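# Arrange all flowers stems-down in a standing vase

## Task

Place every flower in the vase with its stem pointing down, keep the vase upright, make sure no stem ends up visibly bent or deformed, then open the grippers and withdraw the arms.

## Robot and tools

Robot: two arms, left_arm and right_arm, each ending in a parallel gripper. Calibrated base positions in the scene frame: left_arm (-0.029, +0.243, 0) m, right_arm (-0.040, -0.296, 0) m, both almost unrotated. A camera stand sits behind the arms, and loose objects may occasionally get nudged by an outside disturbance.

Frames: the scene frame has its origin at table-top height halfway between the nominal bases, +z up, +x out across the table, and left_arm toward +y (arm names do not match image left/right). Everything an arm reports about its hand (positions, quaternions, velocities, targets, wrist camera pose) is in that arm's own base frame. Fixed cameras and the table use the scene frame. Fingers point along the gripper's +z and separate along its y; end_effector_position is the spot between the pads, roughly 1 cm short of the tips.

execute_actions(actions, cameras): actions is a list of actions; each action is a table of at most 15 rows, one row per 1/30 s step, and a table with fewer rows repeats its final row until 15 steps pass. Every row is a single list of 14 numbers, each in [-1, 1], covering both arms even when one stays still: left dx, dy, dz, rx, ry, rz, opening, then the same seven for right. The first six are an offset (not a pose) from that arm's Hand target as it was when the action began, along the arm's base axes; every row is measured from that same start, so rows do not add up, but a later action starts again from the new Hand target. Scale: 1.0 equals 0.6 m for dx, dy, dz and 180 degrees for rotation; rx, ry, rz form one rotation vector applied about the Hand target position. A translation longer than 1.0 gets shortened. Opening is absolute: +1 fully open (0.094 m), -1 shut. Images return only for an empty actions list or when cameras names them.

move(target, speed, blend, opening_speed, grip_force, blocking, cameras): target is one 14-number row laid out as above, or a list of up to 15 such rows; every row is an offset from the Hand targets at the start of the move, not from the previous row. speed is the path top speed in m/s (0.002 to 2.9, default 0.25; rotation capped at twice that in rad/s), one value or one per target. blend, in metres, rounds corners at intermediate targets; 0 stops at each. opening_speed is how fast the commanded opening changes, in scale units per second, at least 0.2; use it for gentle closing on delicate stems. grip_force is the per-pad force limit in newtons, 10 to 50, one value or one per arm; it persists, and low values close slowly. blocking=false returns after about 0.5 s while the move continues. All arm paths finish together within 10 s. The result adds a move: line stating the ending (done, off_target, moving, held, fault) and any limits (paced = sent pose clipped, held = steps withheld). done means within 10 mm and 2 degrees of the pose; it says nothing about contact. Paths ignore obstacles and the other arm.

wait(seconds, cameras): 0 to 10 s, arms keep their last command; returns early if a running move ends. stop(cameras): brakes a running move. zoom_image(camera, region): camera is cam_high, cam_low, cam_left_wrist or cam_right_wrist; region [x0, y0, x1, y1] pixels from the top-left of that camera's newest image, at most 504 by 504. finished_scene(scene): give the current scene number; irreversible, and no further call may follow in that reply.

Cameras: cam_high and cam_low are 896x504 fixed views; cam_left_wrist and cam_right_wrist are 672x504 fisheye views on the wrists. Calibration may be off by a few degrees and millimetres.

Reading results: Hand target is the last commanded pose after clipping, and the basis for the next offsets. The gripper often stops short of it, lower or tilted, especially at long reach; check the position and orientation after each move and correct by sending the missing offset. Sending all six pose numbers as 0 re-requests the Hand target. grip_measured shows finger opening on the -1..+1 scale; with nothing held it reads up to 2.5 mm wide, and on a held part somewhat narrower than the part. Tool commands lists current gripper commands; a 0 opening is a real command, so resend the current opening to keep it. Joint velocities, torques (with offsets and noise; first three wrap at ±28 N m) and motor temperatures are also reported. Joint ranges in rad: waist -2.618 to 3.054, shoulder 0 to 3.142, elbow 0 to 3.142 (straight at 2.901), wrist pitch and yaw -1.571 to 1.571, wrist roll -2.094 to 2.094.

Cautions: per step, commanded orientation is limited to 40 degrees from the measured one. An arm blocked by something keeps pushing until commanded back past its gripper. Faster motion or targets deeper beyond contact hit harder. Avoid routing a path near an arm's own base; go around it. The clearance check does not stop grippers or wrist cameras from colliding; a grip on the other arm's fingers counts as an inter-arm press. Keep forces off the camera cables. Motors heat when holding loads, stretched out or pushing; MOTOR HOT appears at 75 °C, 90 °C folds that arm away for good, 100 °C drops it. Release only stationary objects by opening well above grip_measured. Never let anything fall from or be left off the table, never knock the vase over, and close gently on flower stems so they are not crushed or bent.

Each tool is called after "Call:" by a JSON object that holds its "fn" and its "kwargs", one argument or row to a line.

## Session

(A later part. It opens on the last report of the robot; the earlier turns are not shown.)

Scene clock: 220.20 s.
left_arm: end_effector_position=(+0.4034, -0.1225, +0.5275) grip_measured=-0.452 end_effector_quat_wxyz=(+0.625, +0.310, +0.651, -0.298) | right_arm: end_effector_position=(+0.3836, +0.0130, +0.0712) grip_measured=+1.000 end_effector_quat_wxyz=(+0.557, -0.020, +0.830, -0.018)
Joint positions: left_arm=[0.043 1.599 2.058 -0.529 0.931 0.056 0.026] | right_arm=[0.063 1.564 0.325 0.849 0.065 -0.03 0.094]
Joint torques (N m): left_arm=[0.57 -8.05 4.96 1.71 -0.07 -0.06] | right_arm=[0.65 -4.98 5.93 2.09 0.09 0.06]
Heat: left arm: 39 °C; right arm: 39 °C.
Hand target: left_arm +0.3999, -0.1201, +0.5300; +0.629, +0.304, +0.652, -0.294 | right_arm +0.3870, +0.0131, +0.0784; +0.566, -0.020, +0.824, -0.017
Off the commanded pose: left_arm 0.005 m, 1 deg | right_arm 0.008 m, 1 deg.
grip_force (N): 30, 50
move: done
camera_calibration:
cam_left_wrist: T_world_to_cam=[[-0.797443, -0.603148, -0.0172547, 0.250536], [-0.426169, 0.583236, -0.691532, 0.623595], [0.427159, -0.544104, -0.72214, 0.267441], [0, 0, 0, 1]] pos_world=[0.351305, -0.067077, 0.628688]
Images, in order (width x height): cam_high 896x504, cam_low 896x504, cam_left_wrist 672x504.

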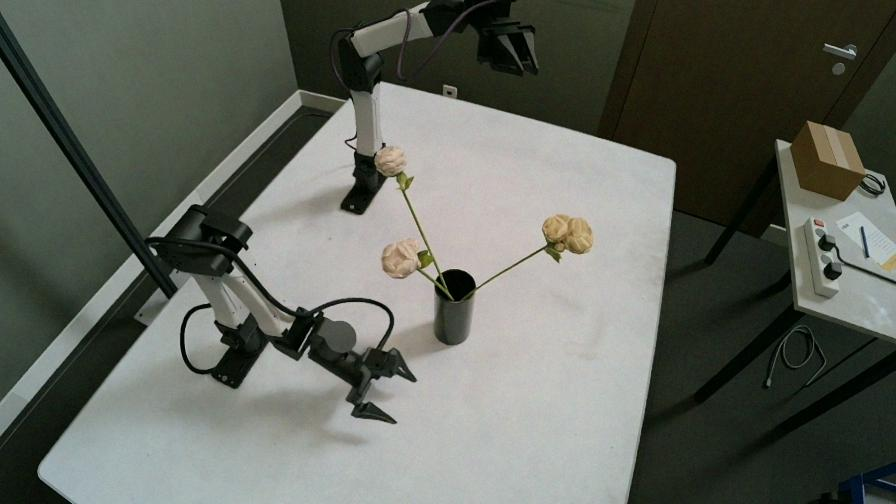

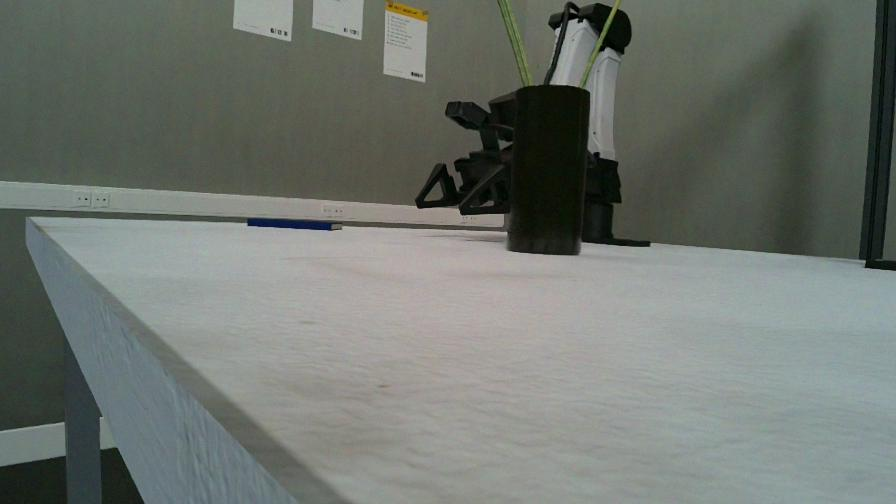

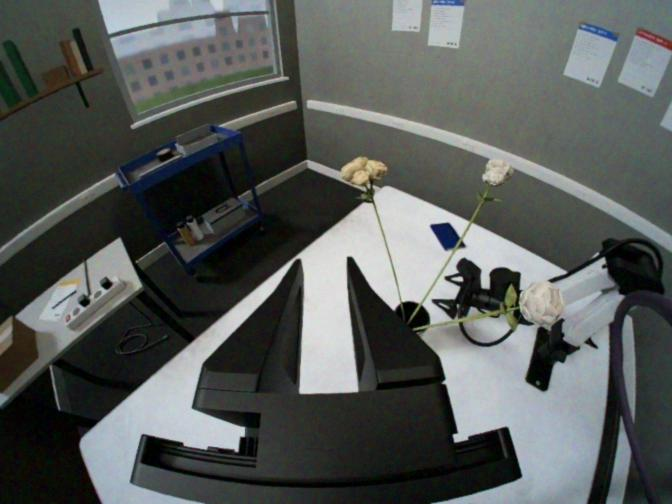

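Call:
{"fn": "finished_scene", "kwargs": {
  "scene": 2
}}

The scene is finished: the task was done.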